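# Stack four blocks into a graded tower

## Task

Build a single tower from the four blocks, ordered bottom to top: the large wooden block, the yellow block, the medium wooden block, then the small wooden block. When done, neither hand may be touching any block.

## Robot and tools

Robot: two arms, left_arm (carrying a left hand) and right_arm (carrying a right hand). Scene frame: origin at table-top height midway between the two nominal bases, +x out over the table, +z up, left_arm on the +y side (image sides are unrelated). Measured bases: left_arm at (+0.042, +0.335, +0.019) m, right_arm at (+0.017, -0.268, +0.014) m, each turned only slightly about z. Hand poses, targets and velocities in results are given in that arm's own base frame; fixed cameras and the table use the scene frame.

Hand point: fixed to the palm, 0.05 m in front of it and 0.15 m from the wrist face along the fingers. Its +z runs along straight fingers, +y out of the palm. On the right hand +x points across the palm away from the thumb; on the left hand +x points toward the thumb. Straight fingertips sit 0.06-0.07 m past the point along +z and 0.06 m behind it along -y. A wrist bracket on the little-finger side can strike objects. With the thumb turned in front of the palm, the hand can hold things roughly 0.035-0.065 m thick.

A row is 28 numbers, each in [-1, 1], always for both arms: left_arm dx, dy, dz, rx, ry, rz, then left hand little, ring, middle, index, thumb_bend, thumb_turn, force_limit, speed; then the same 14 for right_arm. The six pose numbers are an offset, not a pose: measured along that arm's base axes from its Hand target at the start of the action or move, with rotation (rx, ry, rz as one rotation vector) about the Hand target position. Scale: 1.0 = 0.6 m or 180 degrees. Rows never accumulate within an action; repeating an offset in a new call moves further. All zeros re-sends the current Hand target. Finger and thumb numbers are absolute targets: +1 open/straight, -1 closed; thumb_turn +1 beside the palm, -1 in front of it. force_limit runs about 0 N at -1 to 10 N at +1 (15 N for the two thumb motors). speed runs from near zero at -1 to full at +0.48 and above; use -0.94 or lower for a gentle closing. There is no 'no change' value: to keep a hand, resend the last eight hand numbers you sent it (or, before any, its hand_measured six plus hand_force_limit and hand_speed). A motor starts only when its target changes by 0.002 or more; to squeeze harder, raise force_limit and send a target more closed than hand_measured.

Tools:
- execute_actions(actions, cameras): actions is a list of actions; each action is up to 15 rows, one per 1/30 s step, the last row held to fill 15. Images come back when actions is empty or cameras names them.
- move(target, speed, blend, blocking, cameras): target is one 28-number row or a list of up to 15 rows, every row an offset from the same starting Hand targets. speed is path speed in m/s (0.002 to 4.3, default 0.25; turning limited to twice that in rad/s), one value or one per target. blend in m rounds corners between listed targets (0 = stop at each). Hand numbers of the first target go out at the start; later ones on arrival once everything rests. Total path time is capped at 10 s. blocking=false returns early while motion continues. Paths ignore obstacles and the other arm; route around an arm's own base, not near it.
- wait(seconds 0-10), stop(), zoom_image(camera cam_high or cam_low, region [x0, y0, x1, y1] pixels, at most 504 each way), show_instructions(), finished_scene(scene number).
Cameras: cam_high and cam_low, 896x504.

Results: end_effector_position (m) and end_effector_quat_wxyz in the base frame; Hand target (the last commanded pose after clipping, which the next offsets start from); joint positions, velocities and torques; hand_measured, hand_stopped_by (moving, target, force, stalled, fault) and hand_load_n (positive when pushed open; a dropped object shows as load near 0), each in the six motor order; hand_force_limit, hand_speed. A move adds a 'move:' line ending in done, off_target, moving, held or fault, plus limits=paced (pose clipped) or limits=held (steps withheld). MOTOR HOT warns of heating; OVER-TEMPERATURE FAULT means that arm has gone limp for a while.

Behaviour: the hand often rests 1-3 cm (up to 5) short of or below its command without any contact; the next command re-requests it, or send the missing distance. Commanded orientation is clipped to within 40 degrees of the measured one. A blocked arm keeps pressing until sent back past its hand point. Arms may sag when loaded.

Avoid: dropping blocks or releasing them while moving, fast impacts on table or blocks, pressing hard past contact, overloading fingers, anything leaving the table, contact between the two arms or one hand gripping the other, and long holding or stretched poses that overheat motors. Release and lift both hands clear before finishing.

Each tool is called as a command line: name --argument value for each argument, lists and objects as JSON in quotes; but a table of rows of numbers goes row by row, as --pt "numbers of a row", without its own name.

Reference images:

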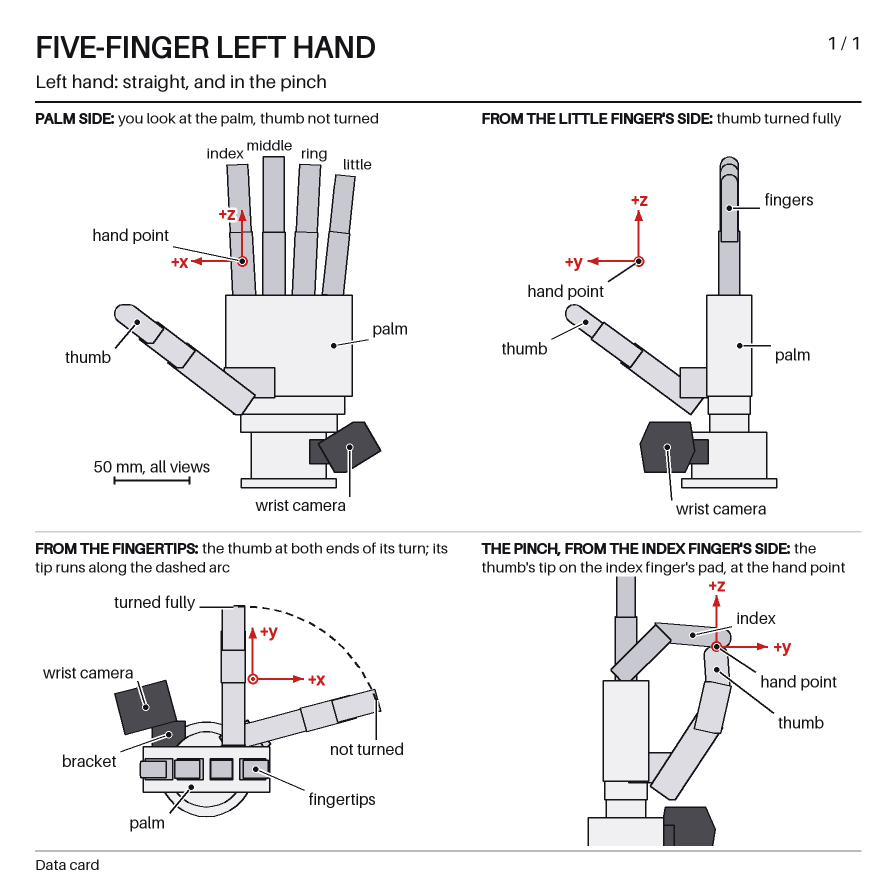

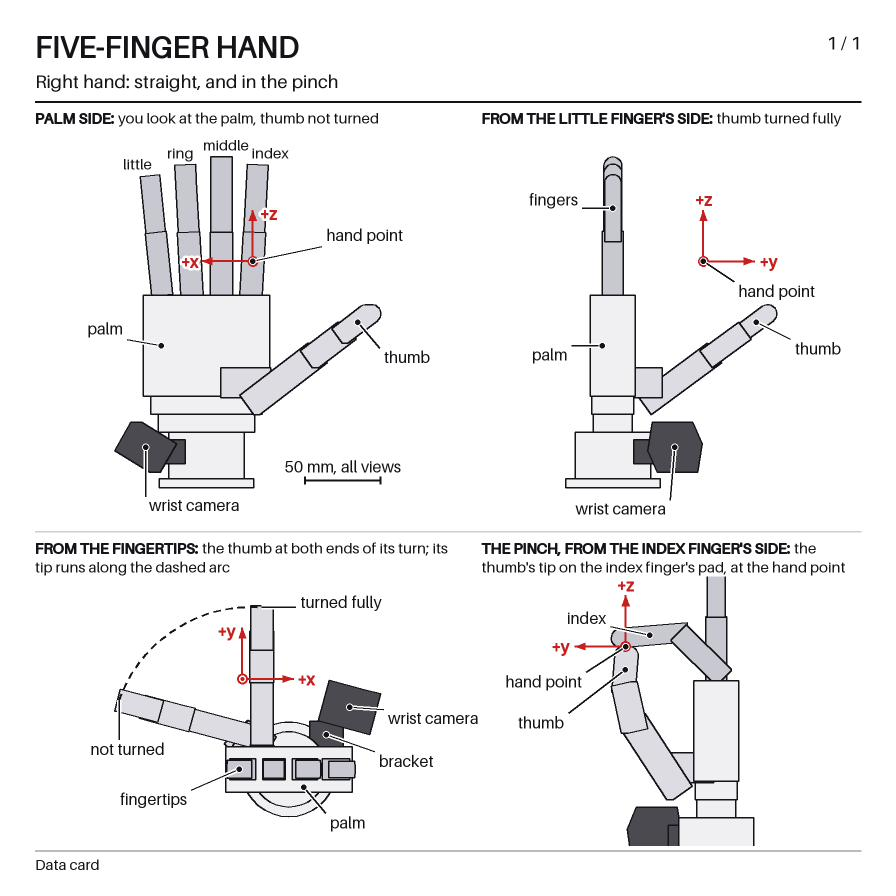

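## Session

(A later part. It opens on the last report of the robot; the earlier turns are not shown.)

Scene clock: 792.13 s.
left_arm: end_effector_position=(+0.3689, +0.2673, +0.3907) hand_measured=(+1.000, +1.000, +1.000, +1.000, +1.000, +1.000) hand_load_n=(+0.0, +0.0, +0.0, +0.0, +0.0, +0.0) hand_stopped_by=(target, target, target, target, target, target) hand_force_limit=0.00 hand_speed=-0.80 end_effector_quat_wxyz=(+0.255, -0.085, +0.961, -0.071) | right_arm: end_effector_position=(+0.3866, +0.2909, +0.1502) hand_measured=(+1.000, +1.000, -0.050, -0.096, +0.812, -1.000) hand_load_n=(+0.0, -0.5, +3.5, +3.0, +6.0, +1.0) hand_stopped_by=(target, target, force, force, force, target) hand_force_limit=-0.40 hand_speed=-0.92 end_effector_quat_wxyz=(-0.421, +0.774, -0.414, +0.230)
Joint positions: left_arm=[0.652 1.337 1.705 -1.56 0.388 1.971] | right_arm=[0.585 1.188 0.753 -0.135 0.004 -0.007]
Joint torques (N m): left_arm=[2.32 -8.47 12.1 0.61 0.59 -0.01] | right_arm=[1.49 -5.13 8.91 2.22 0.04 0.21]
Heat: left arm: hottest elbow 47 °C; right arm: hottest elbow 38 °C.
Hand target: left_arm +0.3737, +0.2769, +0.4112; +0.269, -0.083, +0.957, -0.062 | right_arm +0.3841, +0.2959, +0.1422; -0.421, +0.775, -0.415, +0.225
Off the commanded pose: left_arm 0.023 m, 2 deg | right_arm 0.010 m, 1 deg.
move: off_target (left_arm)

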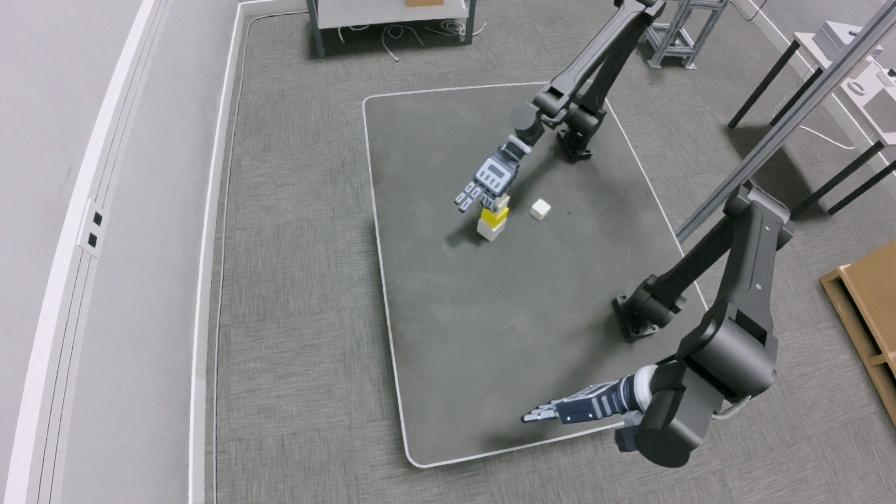

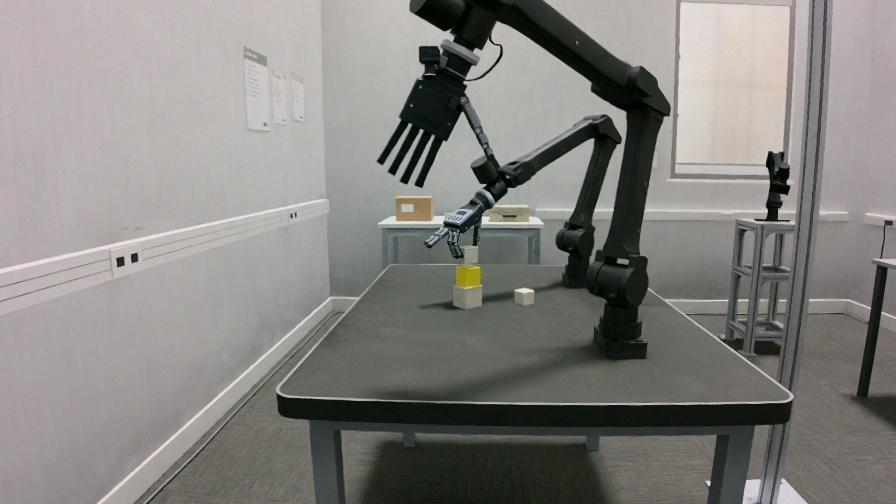

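move --pt "0 0 0 0 0 0 1 1 1 1 1 1 0 -0.8 -0.002 0 -0.028 0 0 0 1 1 -0.3 -0.3 0.2 -1 -0.4 -0.92" --speed 0.04 --cameras '["all"]'

zoom_image --camera "cam_high" --region '[450, 160, 550, 240]'

zoom_image --camera "cam_low" --region '[420, 220, 520, 300]'

Scene clock: 809.20 s.
left_arm: end_effector_position=(+0.3689, +0.2673, +0.3907) hand_measured=(+1.000, +1.000, +1.000, +1.000, +1.000, +1.000) hand_load_n=(+0.0, +0.0, +0.0, +0.0, +0.0, +0.0) hand_stopped_by=(target, target, target, target, target, target) hand_force_limit=0.00 hand_speed=-0.80 end_effector_quat_wxyz=(+0.255, -0.085, +0.961, -0.071) | right_arm: end_effector_position=(+0.3872, +0.2915, +0.1365) hand_measured=(+1.000, +1.000, -0.050, -0.096, +0.812, -1.000) hand_load_n=(+0.0, +0.0, +3.5, +3.0, +6.0, +1.0) hand_stopped_by=(target, target, force, force, force, target) hand_force_limit=-0.40 hand_speed=-0.92 end_effector_quat_wxyz=(-0.423, +0.772, -0.414, +0.231)
Joint positions: left_arm=[0.652 1.337 1.705 -1.56 0.388 1.971] | right_arm=[0.586 1.208 0.725 -0.082 0.006 -0.005]
Joint torques (N m): left_arm=[2.2 -8.59 12.12 0.64 0.59 -0.01] | right_arm=[1.55 -5.01 8.42 2.14 0.02 0.17]
Heat: left arm: hottest elbow 47 °C; right arm: hottest elbow 36 °C.
Hand target: left_arm +0.3737, +0.2769, +0.4112; +0.269, -0.083, +0.957, -0.062 | right_arm +0.3829, +0.2958, +0.1255; -0.421, +0.775, -0.415, +0.225
Off the commanded pose: left_arm 0.023 m, 2 deg | right_arm 0.013 m, 1 deg.
move: off_target (left_arm, right_arm)

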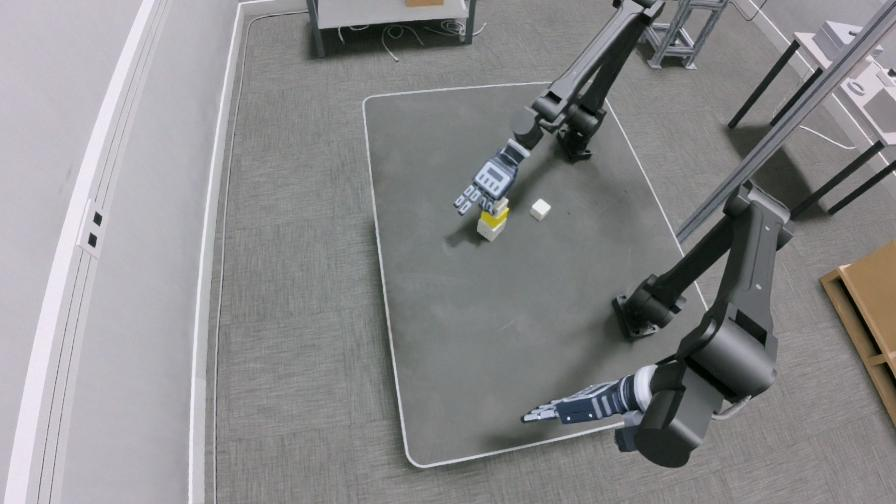

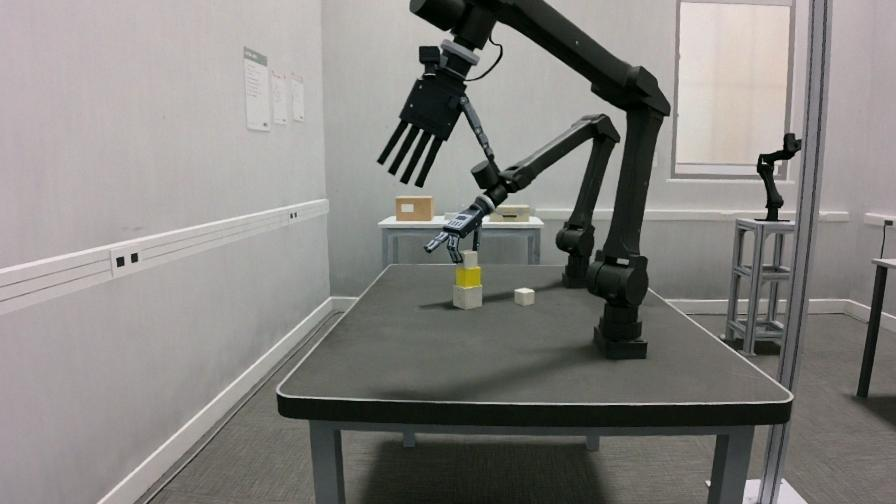

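Scaled by 5.040 from the camera's 896x504 image, which has a finer 1280x720 frame.

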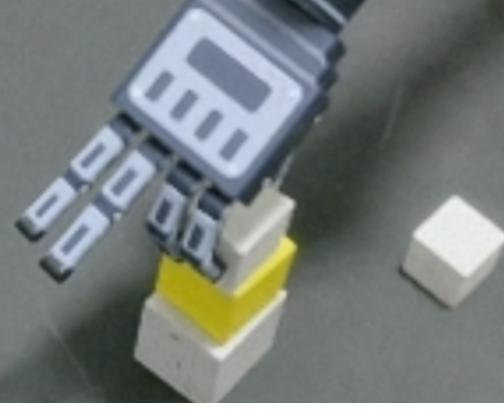

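Scaled by 5.040 from the camera's 896x504 image, which has a finer 1280x720 frame.

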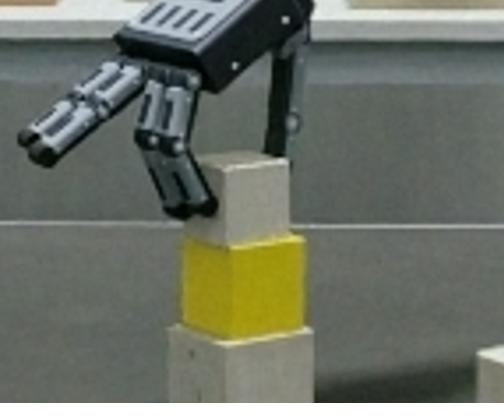

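move --pt "0 0 0 0 0 0 1 1 1 1 1 1 0 -0.8 0 0 0.006 0 0 0 1 1 -0.3 -0.3 0.2 -1 -0.4 -0.92" --pt "0 0 0 0 0 0 1 1 1 1 1 1 0 -0.8 0 0 0.006 0 0 0 1 1 0.3 0.3 1 -1 -0.4 -0.7" --pt "0 0 0 0 0 0 1 1 1 1 1 1 0 -0.8 0.025 0.015 0.2 0 0 0 1 1 0.3 0.3 1 -1 -0.4 -0.7" --speed '[0.05,0.05,0.1]' --cameras '["all"]'

zoom_image --camera "cam_high" --region '[450, 160, 550, 240]'

zoom_image --camera "cam_low" --region '[420, 220, 520, 300]'

Scene clock: 831.03 s.
left_arm: end_effector_position=(+0.3689, +0.2673, +0.3907) hand_measured=(+1.000, +1.000, +1.000, +1.000, +1.000, +1.000) hand_load_n=(+0.0, +0.0, +0.0, +0.0, -0.5, +0.0) hand_stopped_by=(target, target, target, target, target, target) hand_force_limit=0.00 hand_speed=-0.80 end_effector_quat_wxyz=(+0.255, -0.085, +0.961, -0.071) | right_arm: end_effector_position=(+0.3880, +0.2921, +0.2105) hand_measured=(+1.000, +1.000, +0.300, +0.300, +1.000, -1.000) hand_load_n=(+0.0, -0.5, +0.0, +0.0, +0.0, +0.0) hand_stopped_by=(target, target, target, target, target, target) hand_force_limit=-0.40 hand_speed=-0.70 end_effector_quat_wxyz=(-0.397, +0.786, -0.421, +0.217)
Joint positions: left_arm=[0.652 1.337 1.705 -1.56 0.388 1.971] | right_arm=[0.586 1.157 0.927 -0.402 0.006 -0.005]
Joint torques (N m): left_arm=[2.26 -8.47 12.15 0.61 0.59 0] | right_arm=[1.32 -6.77 14.75 1.11 -0.1 0.16]
Heat: left arm: hottest elbow 47 °C; right arm: hottest elbow 36 °C.
Hand target: left_arm +0.3737, +0.2769, +0.4112; +0.269, -0.083, +0.957, -0.062 | right_arm +0.3979, +0.3048, +0.2454; -0.421, +0.775, -0.415, +0.225
Off the commanded pose: left_arm 0.023 m, 2 deg | right_arm 0.038 m, 3 deg.
move: off_target (left_arm, right_arm)

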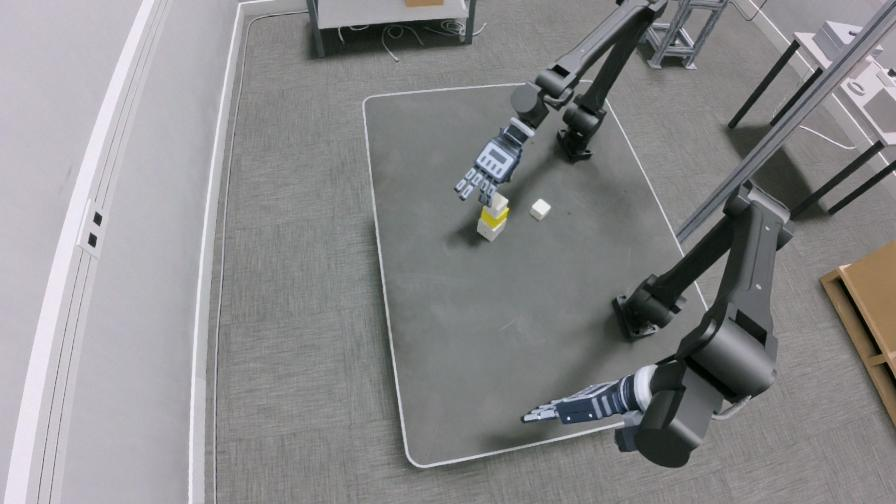

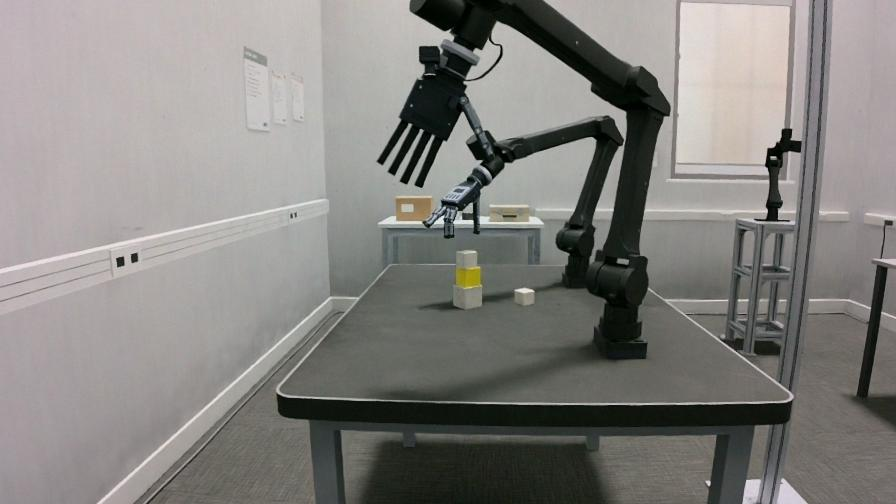

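Scaled by 5.040 from the camera's 896x504 image, which has a finer 1280x720 frame.

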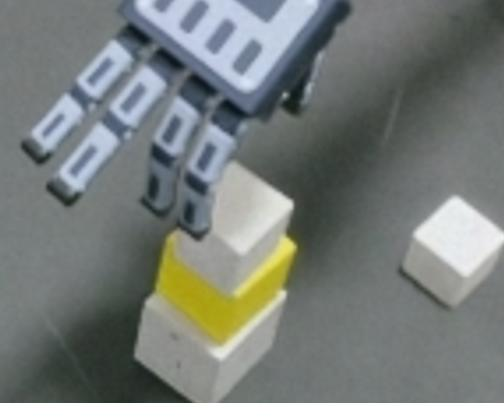

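Scaled by 5.040 from the camera's 896x504 image, which has a finer 1280x720 frame.

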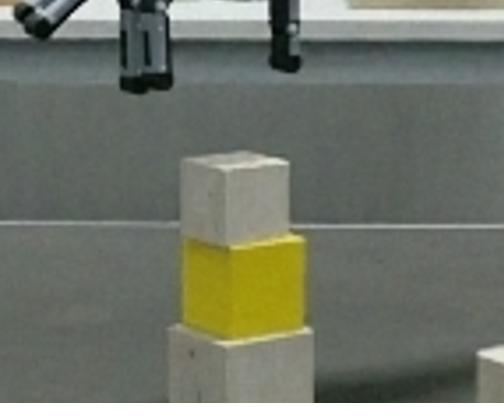

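move --pt "0 0 0 0 0 0 1 1 1 1 1 1 0 -0.8 -0.2 -0.0556 -0.03 0 0 0 1 1 0.3 0.3 1 -1 -0.4 -0.7" --pt "0 0 0 0 0 0 1 1 1 1 1 1 0 -0.8 -0.2918 -0.0813 -0.1923 0 0 0 1 1 0.3 0.3 1 -1 -0.4 -0.7" --pt "0 0 0 0 0 0 1 1 1 1 1 1 0 -0.8 -0.2918 -0.0813 -0.28 0 0 0 1 1 0.3 0.3 1 -1 -0.4 -0.7" --speed '[0.2,0.15,0.1]' --blend '[0.03,0.01,0]' --cameras '["all"]'

zoom_image --camera "cam_high" --region '[470, 140, 590, 260]'

zoom_image --camera "cam_low" --region '[460, 220, 580, 340]'

Scene clock: 873.13 s.
left_arm: end_effector_position=(+0.3689, +0.2673, +0.3907) hand_measured=(+1.000, +1.000, +1.000, +1.000, +1.000, +1.000) hand_load_n=(+0.0, +0.0, +0.0, +0.0, +0.0, +0.0) hand_stopped_by=(target, target, target, target, target, target) hand_force_limit=0.00 hand_speed=-0.80 end_effector_quat_wxyz=(+0.255, -0.085, +0.961, -0.071) | right_arm: end_effector_position=(+0.2263, +0.2538, +0.0835) hand_measured=(+1.000, +1.000, +0.300, +0.300, +1.000, -1.000) hand_load_n=(+0.0, +0.0, +0.0, +0.0, +0.0, +0.0) hand_stopped_by=(target, target, target, target, target, target) hand_force_limit=-0.40 hand_speed=-0.70 end_effector_quat_wxyz=(-0.421, +0.774, -0.415, +0.229)
Joint positions: left_arm=[0.652 1.337 1.705 -1.56 0.388 1.971] | right_arm=[0.867 0.777 0.333 -0.147 0.241 0.152]
Joint torques (N m): left_arm=[2.26 -8.35 12.12 0.61 0.59 0] | right_arm=[1.55 -0.5 8.73 2 0.16 0.18]
Heat: left arm: hottest elbow 47 °C; right arm: hottest elbow 41 °C.
Hand target: left_arm +0.3737, +0.2769, +0.4112; +0.269, -0.083, +0.957, -0.062 | right_arm +0.2229, +0.2560, +0.0775; -0.421, +0.775, -0.415, +0.225
Off the commanded pose: left_arm 0.023 m, 2 deg | right_arm 0.007 m, 0 deg.
move: off_target (left_arm)

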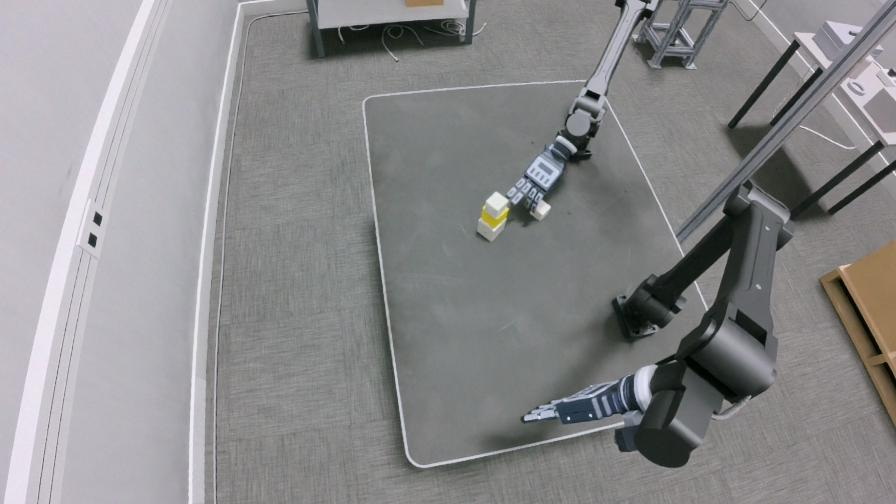

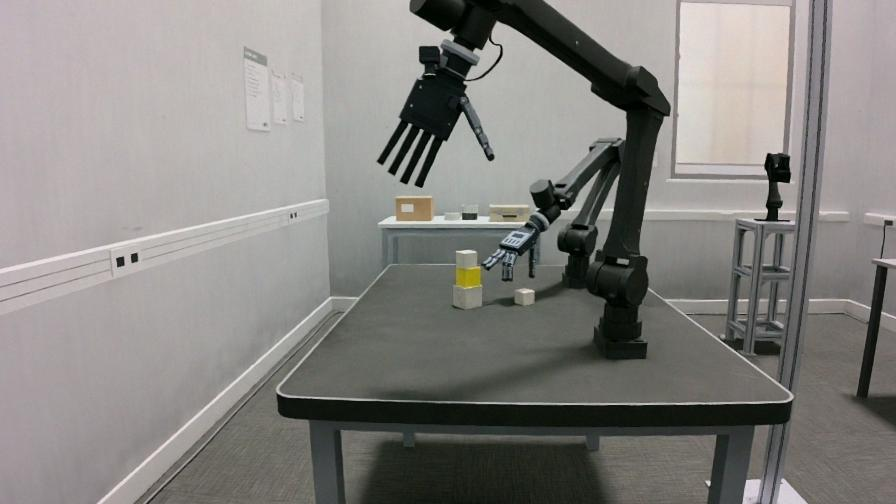

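Scaled by 4.200 from the camera's 896x504 image, which has a finer 1280x720 frame.

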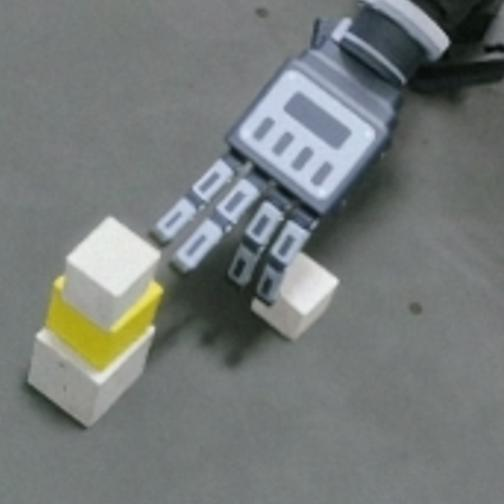

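Scaled by 4.200 from the camera's 896x504 image, which has a finer 1280x720 frame.

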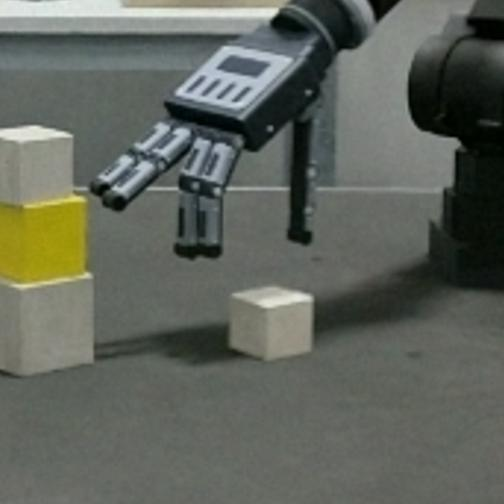

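move --pt "0 0 0 0 0 0 1 1 1 1 1 1 0 -0.8 -0.0067 0.0108 -0.03 0 0 0 1 1 0.3 0.3 1 -1 -0.4 -0.7" --pt "0 0 0 0 0 0 1 1 1 1 1 1 0 -0.8 -0.0067 0.0108 -0.095 0 0 0 1 1 0.3 0.3 1 -1 -0.4 -0.7" --speed 0.1 --blend 0.005 --cameras '["all"]'

zoom_image --camera "cam_high" --region '[470, 140, 590, 260]'

zoom_image --camera "cam_low" --region '[460, 220, 580, 340]'

Scene clock: 889.33 s.
left_arm: end_effector_position=(+0.3689, +0.2673, +0.3907) hand_measured=(+1.000, +1.000, +1.000, +1.000, +1.000, +1.000) hand_load_n=(+0.0, +0.0, +0.0, +0.0, +0.0, +0.0) hand_stopped_by=(target, target, target, target, target, target) hand_force_limit=0.00 hand_speed=-0.80 end_effector_quat_wxyz=(+0.255, -0.085, +0.961, -0.071) | right_arm: end_effector_position=(+0.2236, +0.2619, +0.0263) hand_measured=(+1.000, +1.000, +0.300, +0.300, +1.000, -1.000) hand_load_n=(+0.0, +0.0, +0.0, +0.0, +0.0, +0.0) hand_stopped_by=(target, target, target, target, target, target) hand_force_limit=-0.40 hand_speed=-0.70 end_effector_quat_wxyz=(-0.421, +0.773, -0.415, +0.229)
Joint positions: left_arm=[0.652 1.337 1.705 -1.56 0.388 1.971] | right_arm=[0.902 0.986 0.236 0.155 0.269 0.172]
Joint torques (N m): left_arm=[2.14 -8.47 12.14 0.61 0.59 -0.01] | right_arm=[1.55 -0.97 7.25 2 0.17 0.17]
Heat: left arm: hottest elbow 47 °C; right arm: hottest elbow 40 °C.
Hand target: left_arm +0.3737, +0.2769, +0.4112; +0.269, -0.083, +0.957, -0.062 | right_arm +0.2188, +0.2625, +0.0203; -0.421, +0.775, -0.415, +0.225
Off the commanded pose: left_arm 0.023 m, 2 deg | right_arm 0.007 m, 0 deg.
move: off_target (left_arm)

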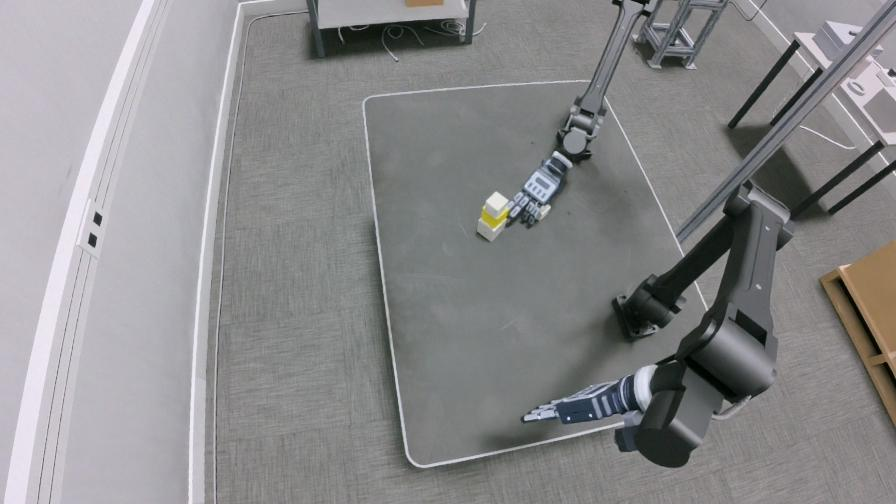

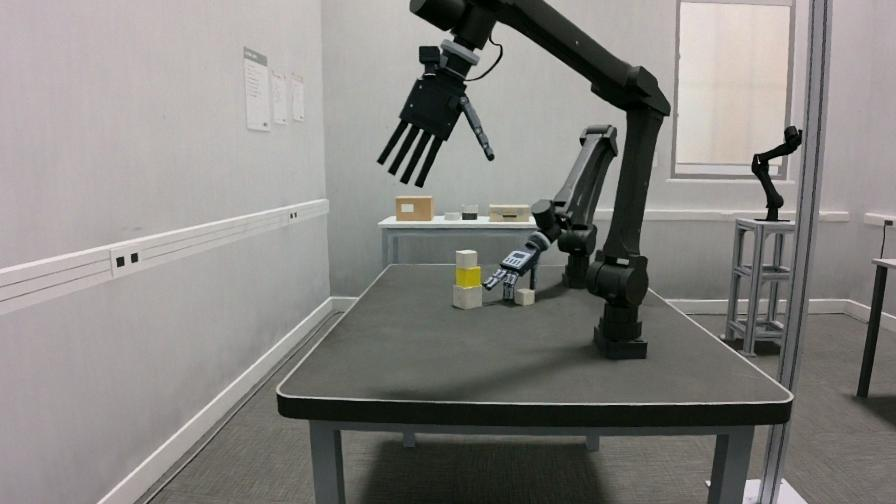

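Scaled by 4.200 from the camera's 896x504 image, which has a finer 1280x720 frame.

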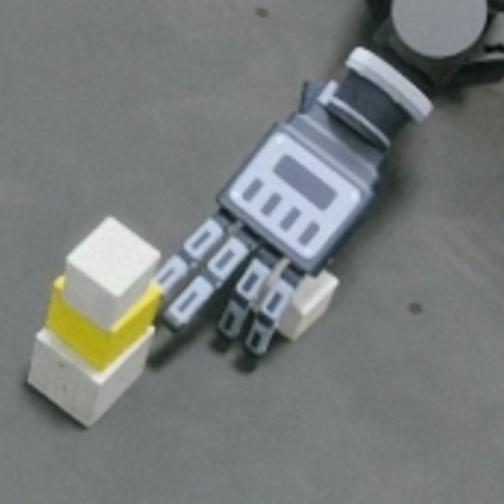

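Scaled by 4.200 from the camera's 896x504 image, which has a finer 1280x720 frame.

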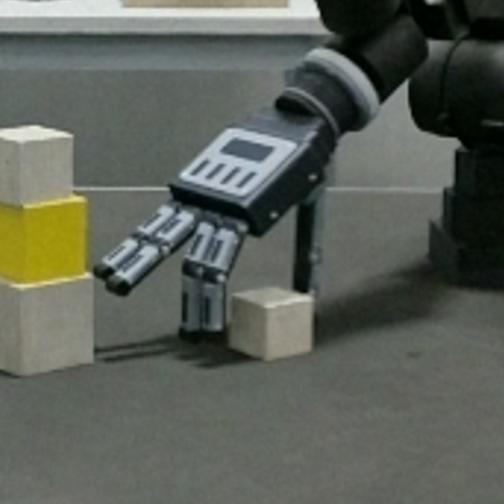

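move --pt "0 0 0 0 0 0 1 1 1 1 1 1 0 -0.8 -0.004 -0.01 -0.0133 0 0 0 1 1 0.3 0.3 1 -1 -0.4 -0.7" --pt "0 0 0 0 0 0 1 1 1 1 1 1 0 -0.8 -0.004 -0.01 -0.0133 0 0 0 1 1 -0.4 -0.4 0 -1 -0.4 -0.92" --pt "0 0 0 0 0 0 1 1 1 1 1 1 0 -0.8 -0.004 -0.01 0.12 0 0 0 1 1 -0.4 -0.4 0 -1 -0.4 -0.92" --speed 0.08 --cameras '["all"]'

zoom_image --camera "cam_high" --region '[470, 120, 590, 240]'

zoom_image --camera "cam_low" --region '[460, 210, 580, 330]'

Scene clock: 912.40 s.
left_arm: end_effector_position=(+0.3689, +0.2673, +0.3907) hand_measured=(+1.000, +1.000, +1.000, +1.000, +1.000, +1.000) hand_load_n=(+0.0, +0.0, +0.0, +0.0, +0.0, +0.0) hand_stopped_by=(target, target, target, target, target, target) hand_force_limit=0.00 hand_speed=-0.80 end_effector_quat_wxyz=(+0.255, -0.085, +0.961, -0.071) | right_arm: end_effector_position=(+0.2044, +0.2392, +0.0591) hand_measured=(+1.000, +1.000, -0.094, -0.118, +0.792, -1.000) hand_load_n=(+0.0, +0.0, +2.5, +3.5, +6.0, -2.0) hand_stopped_by=(target, target, force, force, force, target) hand_force_limit=-0.40 hand_speed=-0.92 end_effector_quat_wxyz=(-0.394, +0.789, -0.416, +0.222)
Joint positions: left_arm=[0.652 1.337 1.705 -1.56 0.388 1.971] | right_arm=[0.902 0.746 0.288 -0.201 0.265 0.172]
Joint torques (N m): left_arm=[2.26 -8.41 12.11 0.64 0.59 -0.01] | right_arm=[0.79 -1.03 13.96 1.13 0.07 0.12]
Heat: left arm: hottest elbow 48 °C; right arm: hottest elbow 38 °C.
Hand target: left_arm +0.3737, +0.2769, +0.4112; +0.269, -0.083, +0.957, -0.062 | right_arm +0.2164, +0.2565, +0.0924; -0.421, +0.775, -0.415, +0.225
Off the commanded pose: left_arm 0.023 m, 2 deg | right_arm 0.039 m, 3 deg.
move: off_target (left_arm, right_arm)

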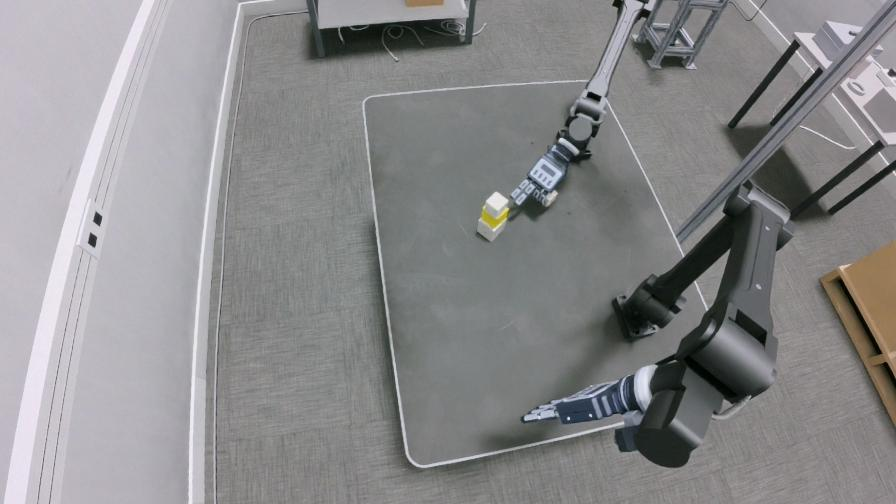

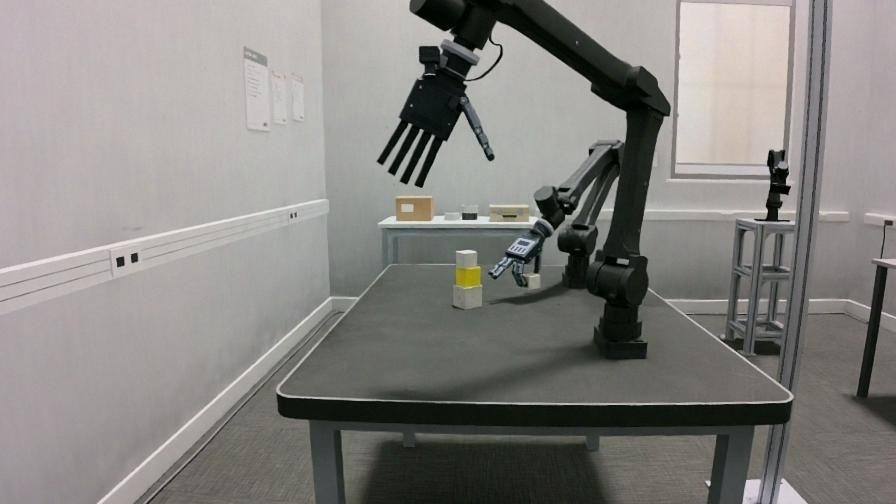

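Scaled by 4.200 from the camera's 896x504 image, which has a finer 1280x720 frame.

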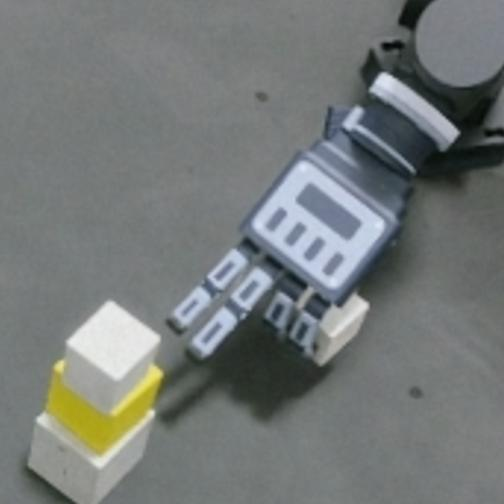

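Scaled by 4.200 from the camera's 896x504 image, which has a finer 1280x720 frame.

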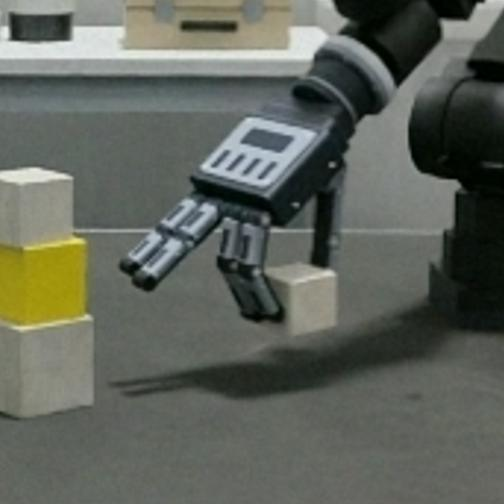

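move --pt "0 0 0 0 0 0 1 1 1 1 1 1 0 -0.8 0 0 0.3 0 0 0 1 1 -0.4 -0.4 0 -1 -0.4 -0.92" --pt "0 0 0 0 0 0 1 1 1 1 1 1 0 -0.8 0.2768 0.0633 0.32 0 0 0 1 1 -0.4 -0.4 0 -1 -0.4 -0.92" --pt "0 0 0 0 0 0 1 1 1 1 1 1 0 -0.8 0.2768 0.0633 0.2 0 0 0 1 1 -0.4 -0.4 0 -1 -0.4 -0.92" --speed '[0.15,0.15,0.1]' --blend 0.02 --cameras '["all"]'

zoom_image --camera "cam_high" --region '[440, 140, 540, 220]'

zoom_image --camera "cam_low" --region '[410, 200, 510, 280]'

Scene clock: 937.73 s.
left_arm: end_effector_position=(+0.3689, +0.2673, +0.3907) hand_measured=(+1.000, +1.000, +1.000, +1.000, +1.000, +1.000) hand_load_n=(+0.0, +0.0, +0.0, +0.0, +0.0, +0.0) hand_stopped_by=(target, target, target, target, target, target) hand_force_limit=0.00 hand_speed=-0.80 end_effector_quat_wxyz=(+0.255, -0.085, +0.961, -0.071) | right_arm: end_effector_position=(+0.3773, +0.2972, +0.2187) hand_measured=(+1.000, +1.000, -0.094, -0.118, +0.792, -1.000) hand_load_n=(+0.0, +0.0, +2.5, +3.5, +6.0, -2.0) hand_stopped_by=(target, target, force, force, force, target) hand_force_limit=-0.40 hand_speed=-0.92 end_effector_quat_wxyz=(-0.423, +0.775, -0.415, +0.222)
Joint positions: left_arm=[0.652 1.337 1.705 -1.56 0.388 1.971] | right_arm=[0.606 1.11 0.886 -0.351 0.008 0.013]
Joint torques (N m): left_arm=[2.2 -8.53 12.14 0.65 0.6 -0.01] | right_arm=[-0.21 -4.84 9.61 2.11 -0.13 0]
Heat: left arm: hottest elbow 48 °C; right arm: hottest elbow 40 °C.
Hand target: left_arm +0.3737, +0.2769, +0.4112; +0.269, -0.083, +0.957, -0.062 | right_arm +0.3824, +0.2944, +0.2124; -0.421, +0.775, -0.415, +0.225
Off the commanded pose: left_arm 0.023 m, 2 deg | right_arm 0.009 m, 0 deg.
move: off_target (left_arm)

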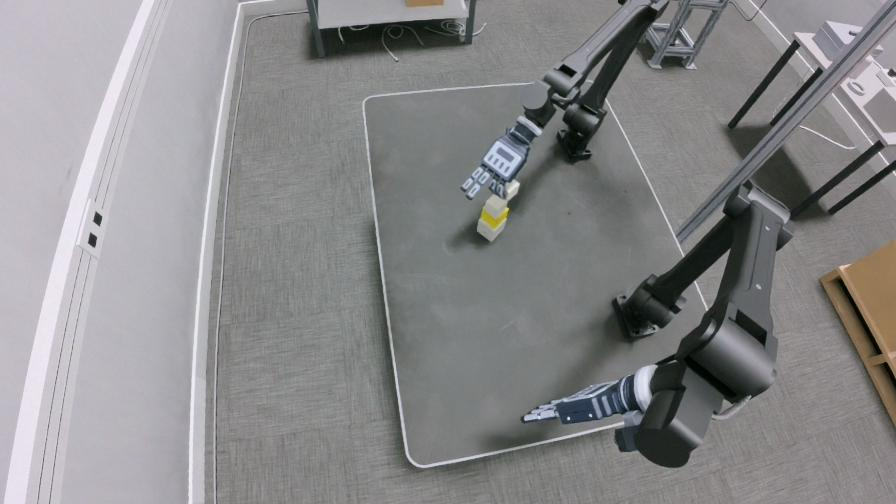

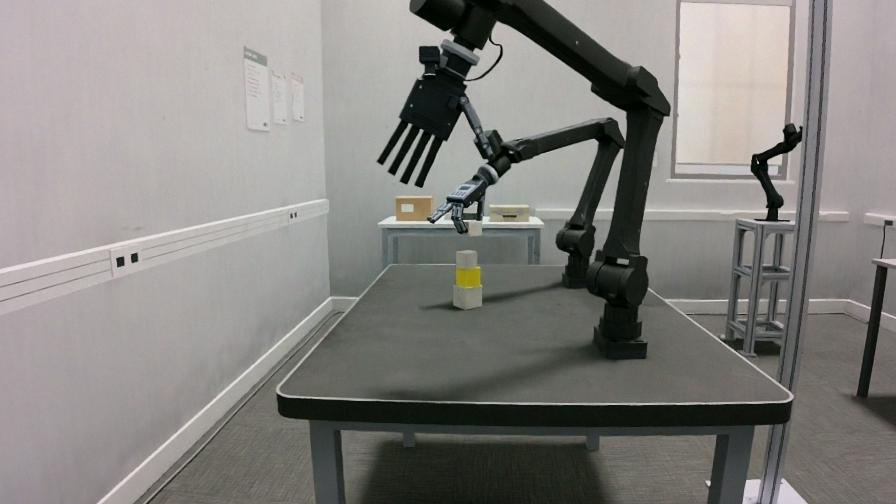

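Scaled by 5.040 from the camera's 896x504 image, which has a finer 1280x720 frame.

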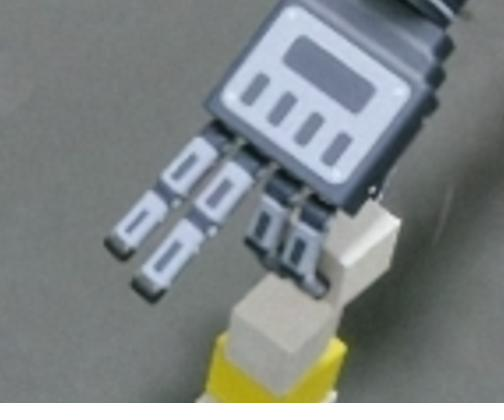

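Scaled by 5.040 from the camera's 896x504 image, which has a finer 1280x720 frame.

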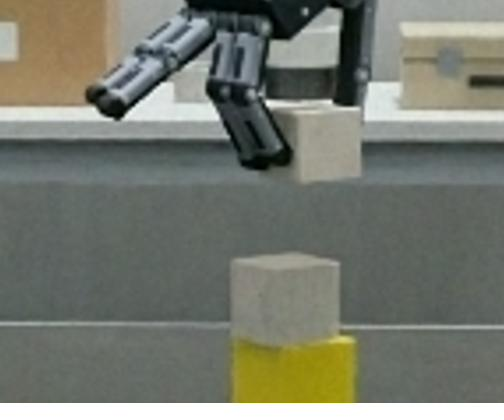

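move --pt "0 0 0 0 0 0 1 1 1 1 1 1 0 -0.8 0.0238 -0.0102 -0.0467 0 0 0 1 1 -0.4 -0.4 0 -1 -0.4 -0.92" --speed 0.08 --cameras '["all"]'

zoom_image --camera "cam_high" --region '[450, 150, 550, 230]'

zoom_image --camera "cam_low" --region '[420, 210, 520, 290]'

Scene clock: 962.20 s.
left_arm: end_effector_position=(+0.3689, +0.2673, +0.3907) hand_measured=(+1.000, +1.000, +1.000, +1.000, +1.000, +1.000) hand_load_n=(+0.0, +0.0, +0.0, +0.0, +0.0, +0.0) hand_stopped_by=(target, target, target, target, target, target) hand_force_limit=0.00 hand_speed=-0.80 end_effector_quat_wxyz=(+0.255, -0.085, +0.961, -0.071) | right_arm: end_effector_position=(+0.3921, +0.2920, +0.1923) hand_measured=(+1.000, +1.000, -0.094, -0.118, +0.792, -1.000) hand_load_n=(+0.0, +0.0, +2.5, +3.5, +6.0, -1.5) hand_stopped_by=(target, target, force, force, force, target) hand_force_limit=-0.40 hand_speed=-0.92 end_effector_quat_wxyz=(-0.424, +0.774, -0.414, +0.222)
Joint positions: left_arm=[0.652 1.337 1.705 -1.56 0.388 1.971] | right_arm=[0.57 1.157 0.847 -0.262 -0.022 -0.006]
Joint torques (N m): left_arm=[2.32 -8.47 12.12 0.64 0.6 0] | right_arm=[-0.15 -5.13 9.32 2.13 -0.15 0.03]
Heat: left arm: hottest elbow 48 °C; right arm: hottest elbow 40 °C.
Hand target: left_arm +0.3737, +0.2769, +0.4112; +0.269, -0.083, +0.957, -0.062 | right_arm +0.3967, +0.2884, +0.1843; -0.421, +0.775, -0.415, +0.225
Off the commanded pose: left_arm 0.023 m, 2 deg | right_arm 0.010 m, 0 deg.
move: off_target (left_arm)

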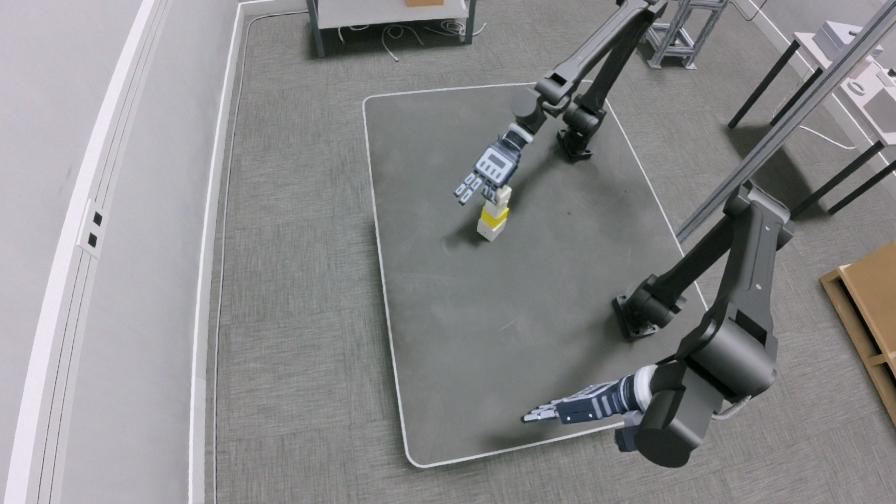

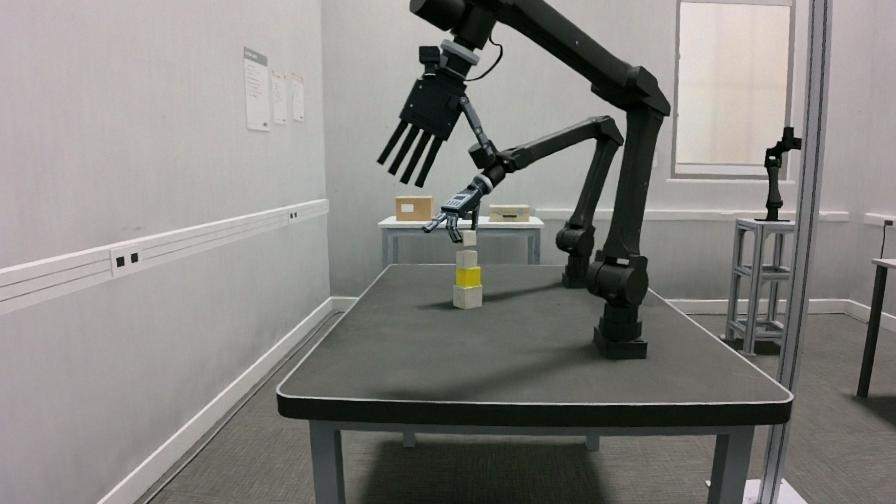

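Scaled by 5.040 from the camera's 896x504 image, which has a finer 1280x720 frame.

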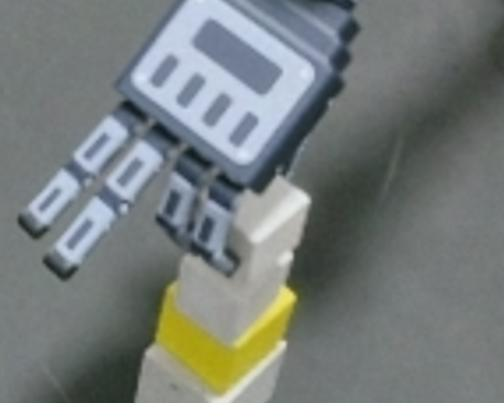

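Scaled by 5.040 from the camera's 896x504 image, which has a finer 1280x720 frame.

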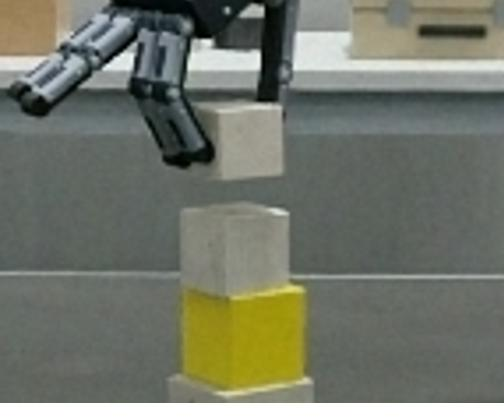

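move --pt "0 0 0 0 0 0 1 1 1 1 1 1 0 -0.8 0 -0.005 -0.035 0 0 0 1 1 -0.4 -0.4 0 -1 -0.4 -0.92" --speed 0.04 --cameras '["all"]'

zoom_image --camera "cam_high" --region '[450, 150, 550, 230]'

zoom_image --camera "cam_low" --region '[420, 210, 520, 290]'

Scene clock: 975.33 s.
left_arm: end_effector_position=(+0.3689, +0.2673, +0.3907) hand_measured=(+1.000, +1.000, +1.000, +1.000, +1.000, +1.000) hand_load_n=(+0.0, +0.0, +0.0, +0.0, +0.0, +0.0) hand_stopped_by=(target, target, target, target, target, target) hand_force_limit=0.00 hand_speed=-0.80 end_effector_quat_wxyz=(+0.255, -0.085, +0.961, -0.071) | right_arm: end_effector_position=(+0.3928, +0.2896, +0.1731) hand_measured=(+1.000, +1.000, -0.094, -0.118, +0.792, -1.000) hand_load_n=(+0.0, -0.5, +2.5, +4.0, +6.0, -1.5) hand_stopped_by=(target, target, force, force, force, target) hand_force_limit=-0.40 hand_speed=-0.92 end_effector_quat_wxyz=(-0.425, +0.774, -0.413, +0.223)
Joint positions: left_arm=[0.652 1.337 1.705 -1.56 0.388 1.971] | right_arm=[0.563 1.173 0.804 -0.2 -0.028 -0.011]
Joint torques (N m): left_arm=[2.2 -8.53 12.11 0.64 0.59 0] | right_arm=[-0.32 -5.07 9.03 2.19 -0.15 0.02]
Heat: left arm: hottest elbow 48 °C; right arm: hottest elbow 39 °C.
Hand target: left_arm +0.3737, +0.2769, +0.4112; +0.269, -0.083, +0.957, -0.062 | right_arm +0.3967, +0.2853, +0.1634; -0.421, +0.775, -0.415, +0.225
Off the commanded pose: left_arm 0.023 m, 2 deg | right_arm 0.011 m, 1 deg.
move: off_target (left_arm, right_arm)

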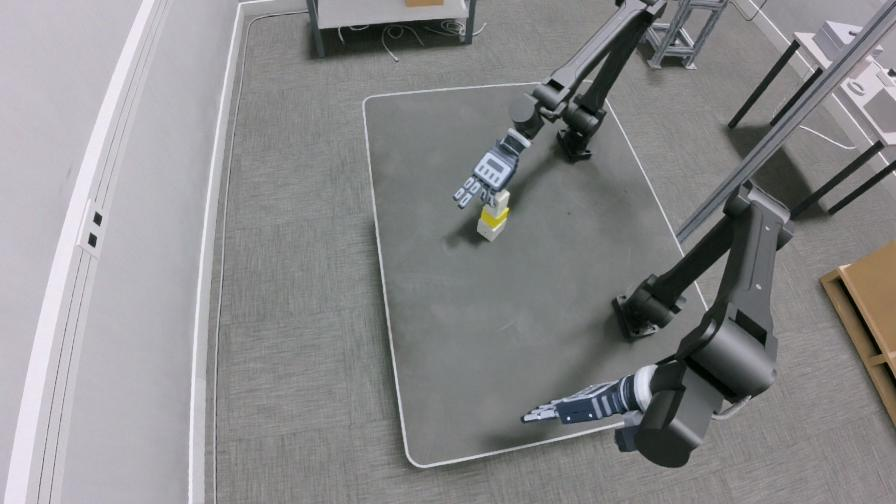

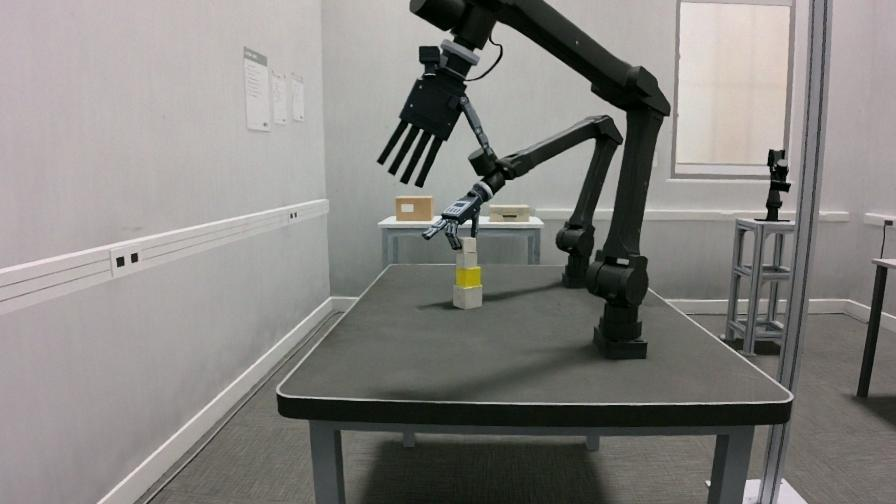

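Scaled by 5.040 from the camera's 896x504 image, which has a finer 1280x720 frame.

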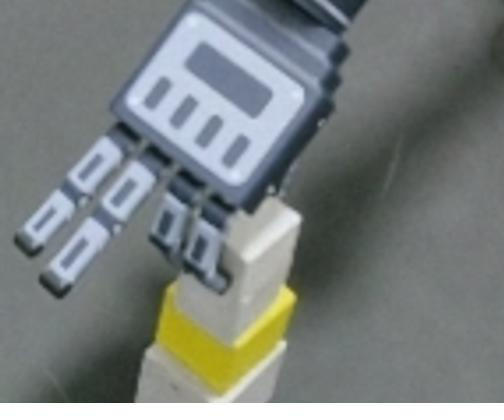

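Scaled by 5.040 from the camera's 896x504 image, which has a finer 1280x720 frame.

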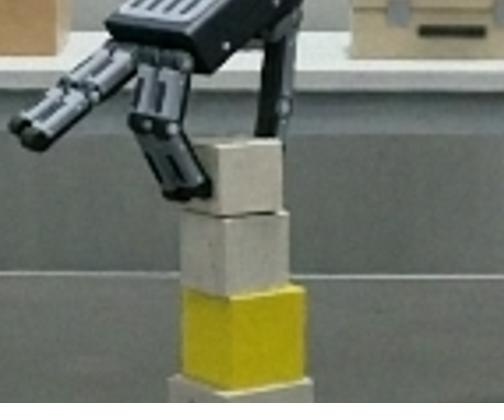

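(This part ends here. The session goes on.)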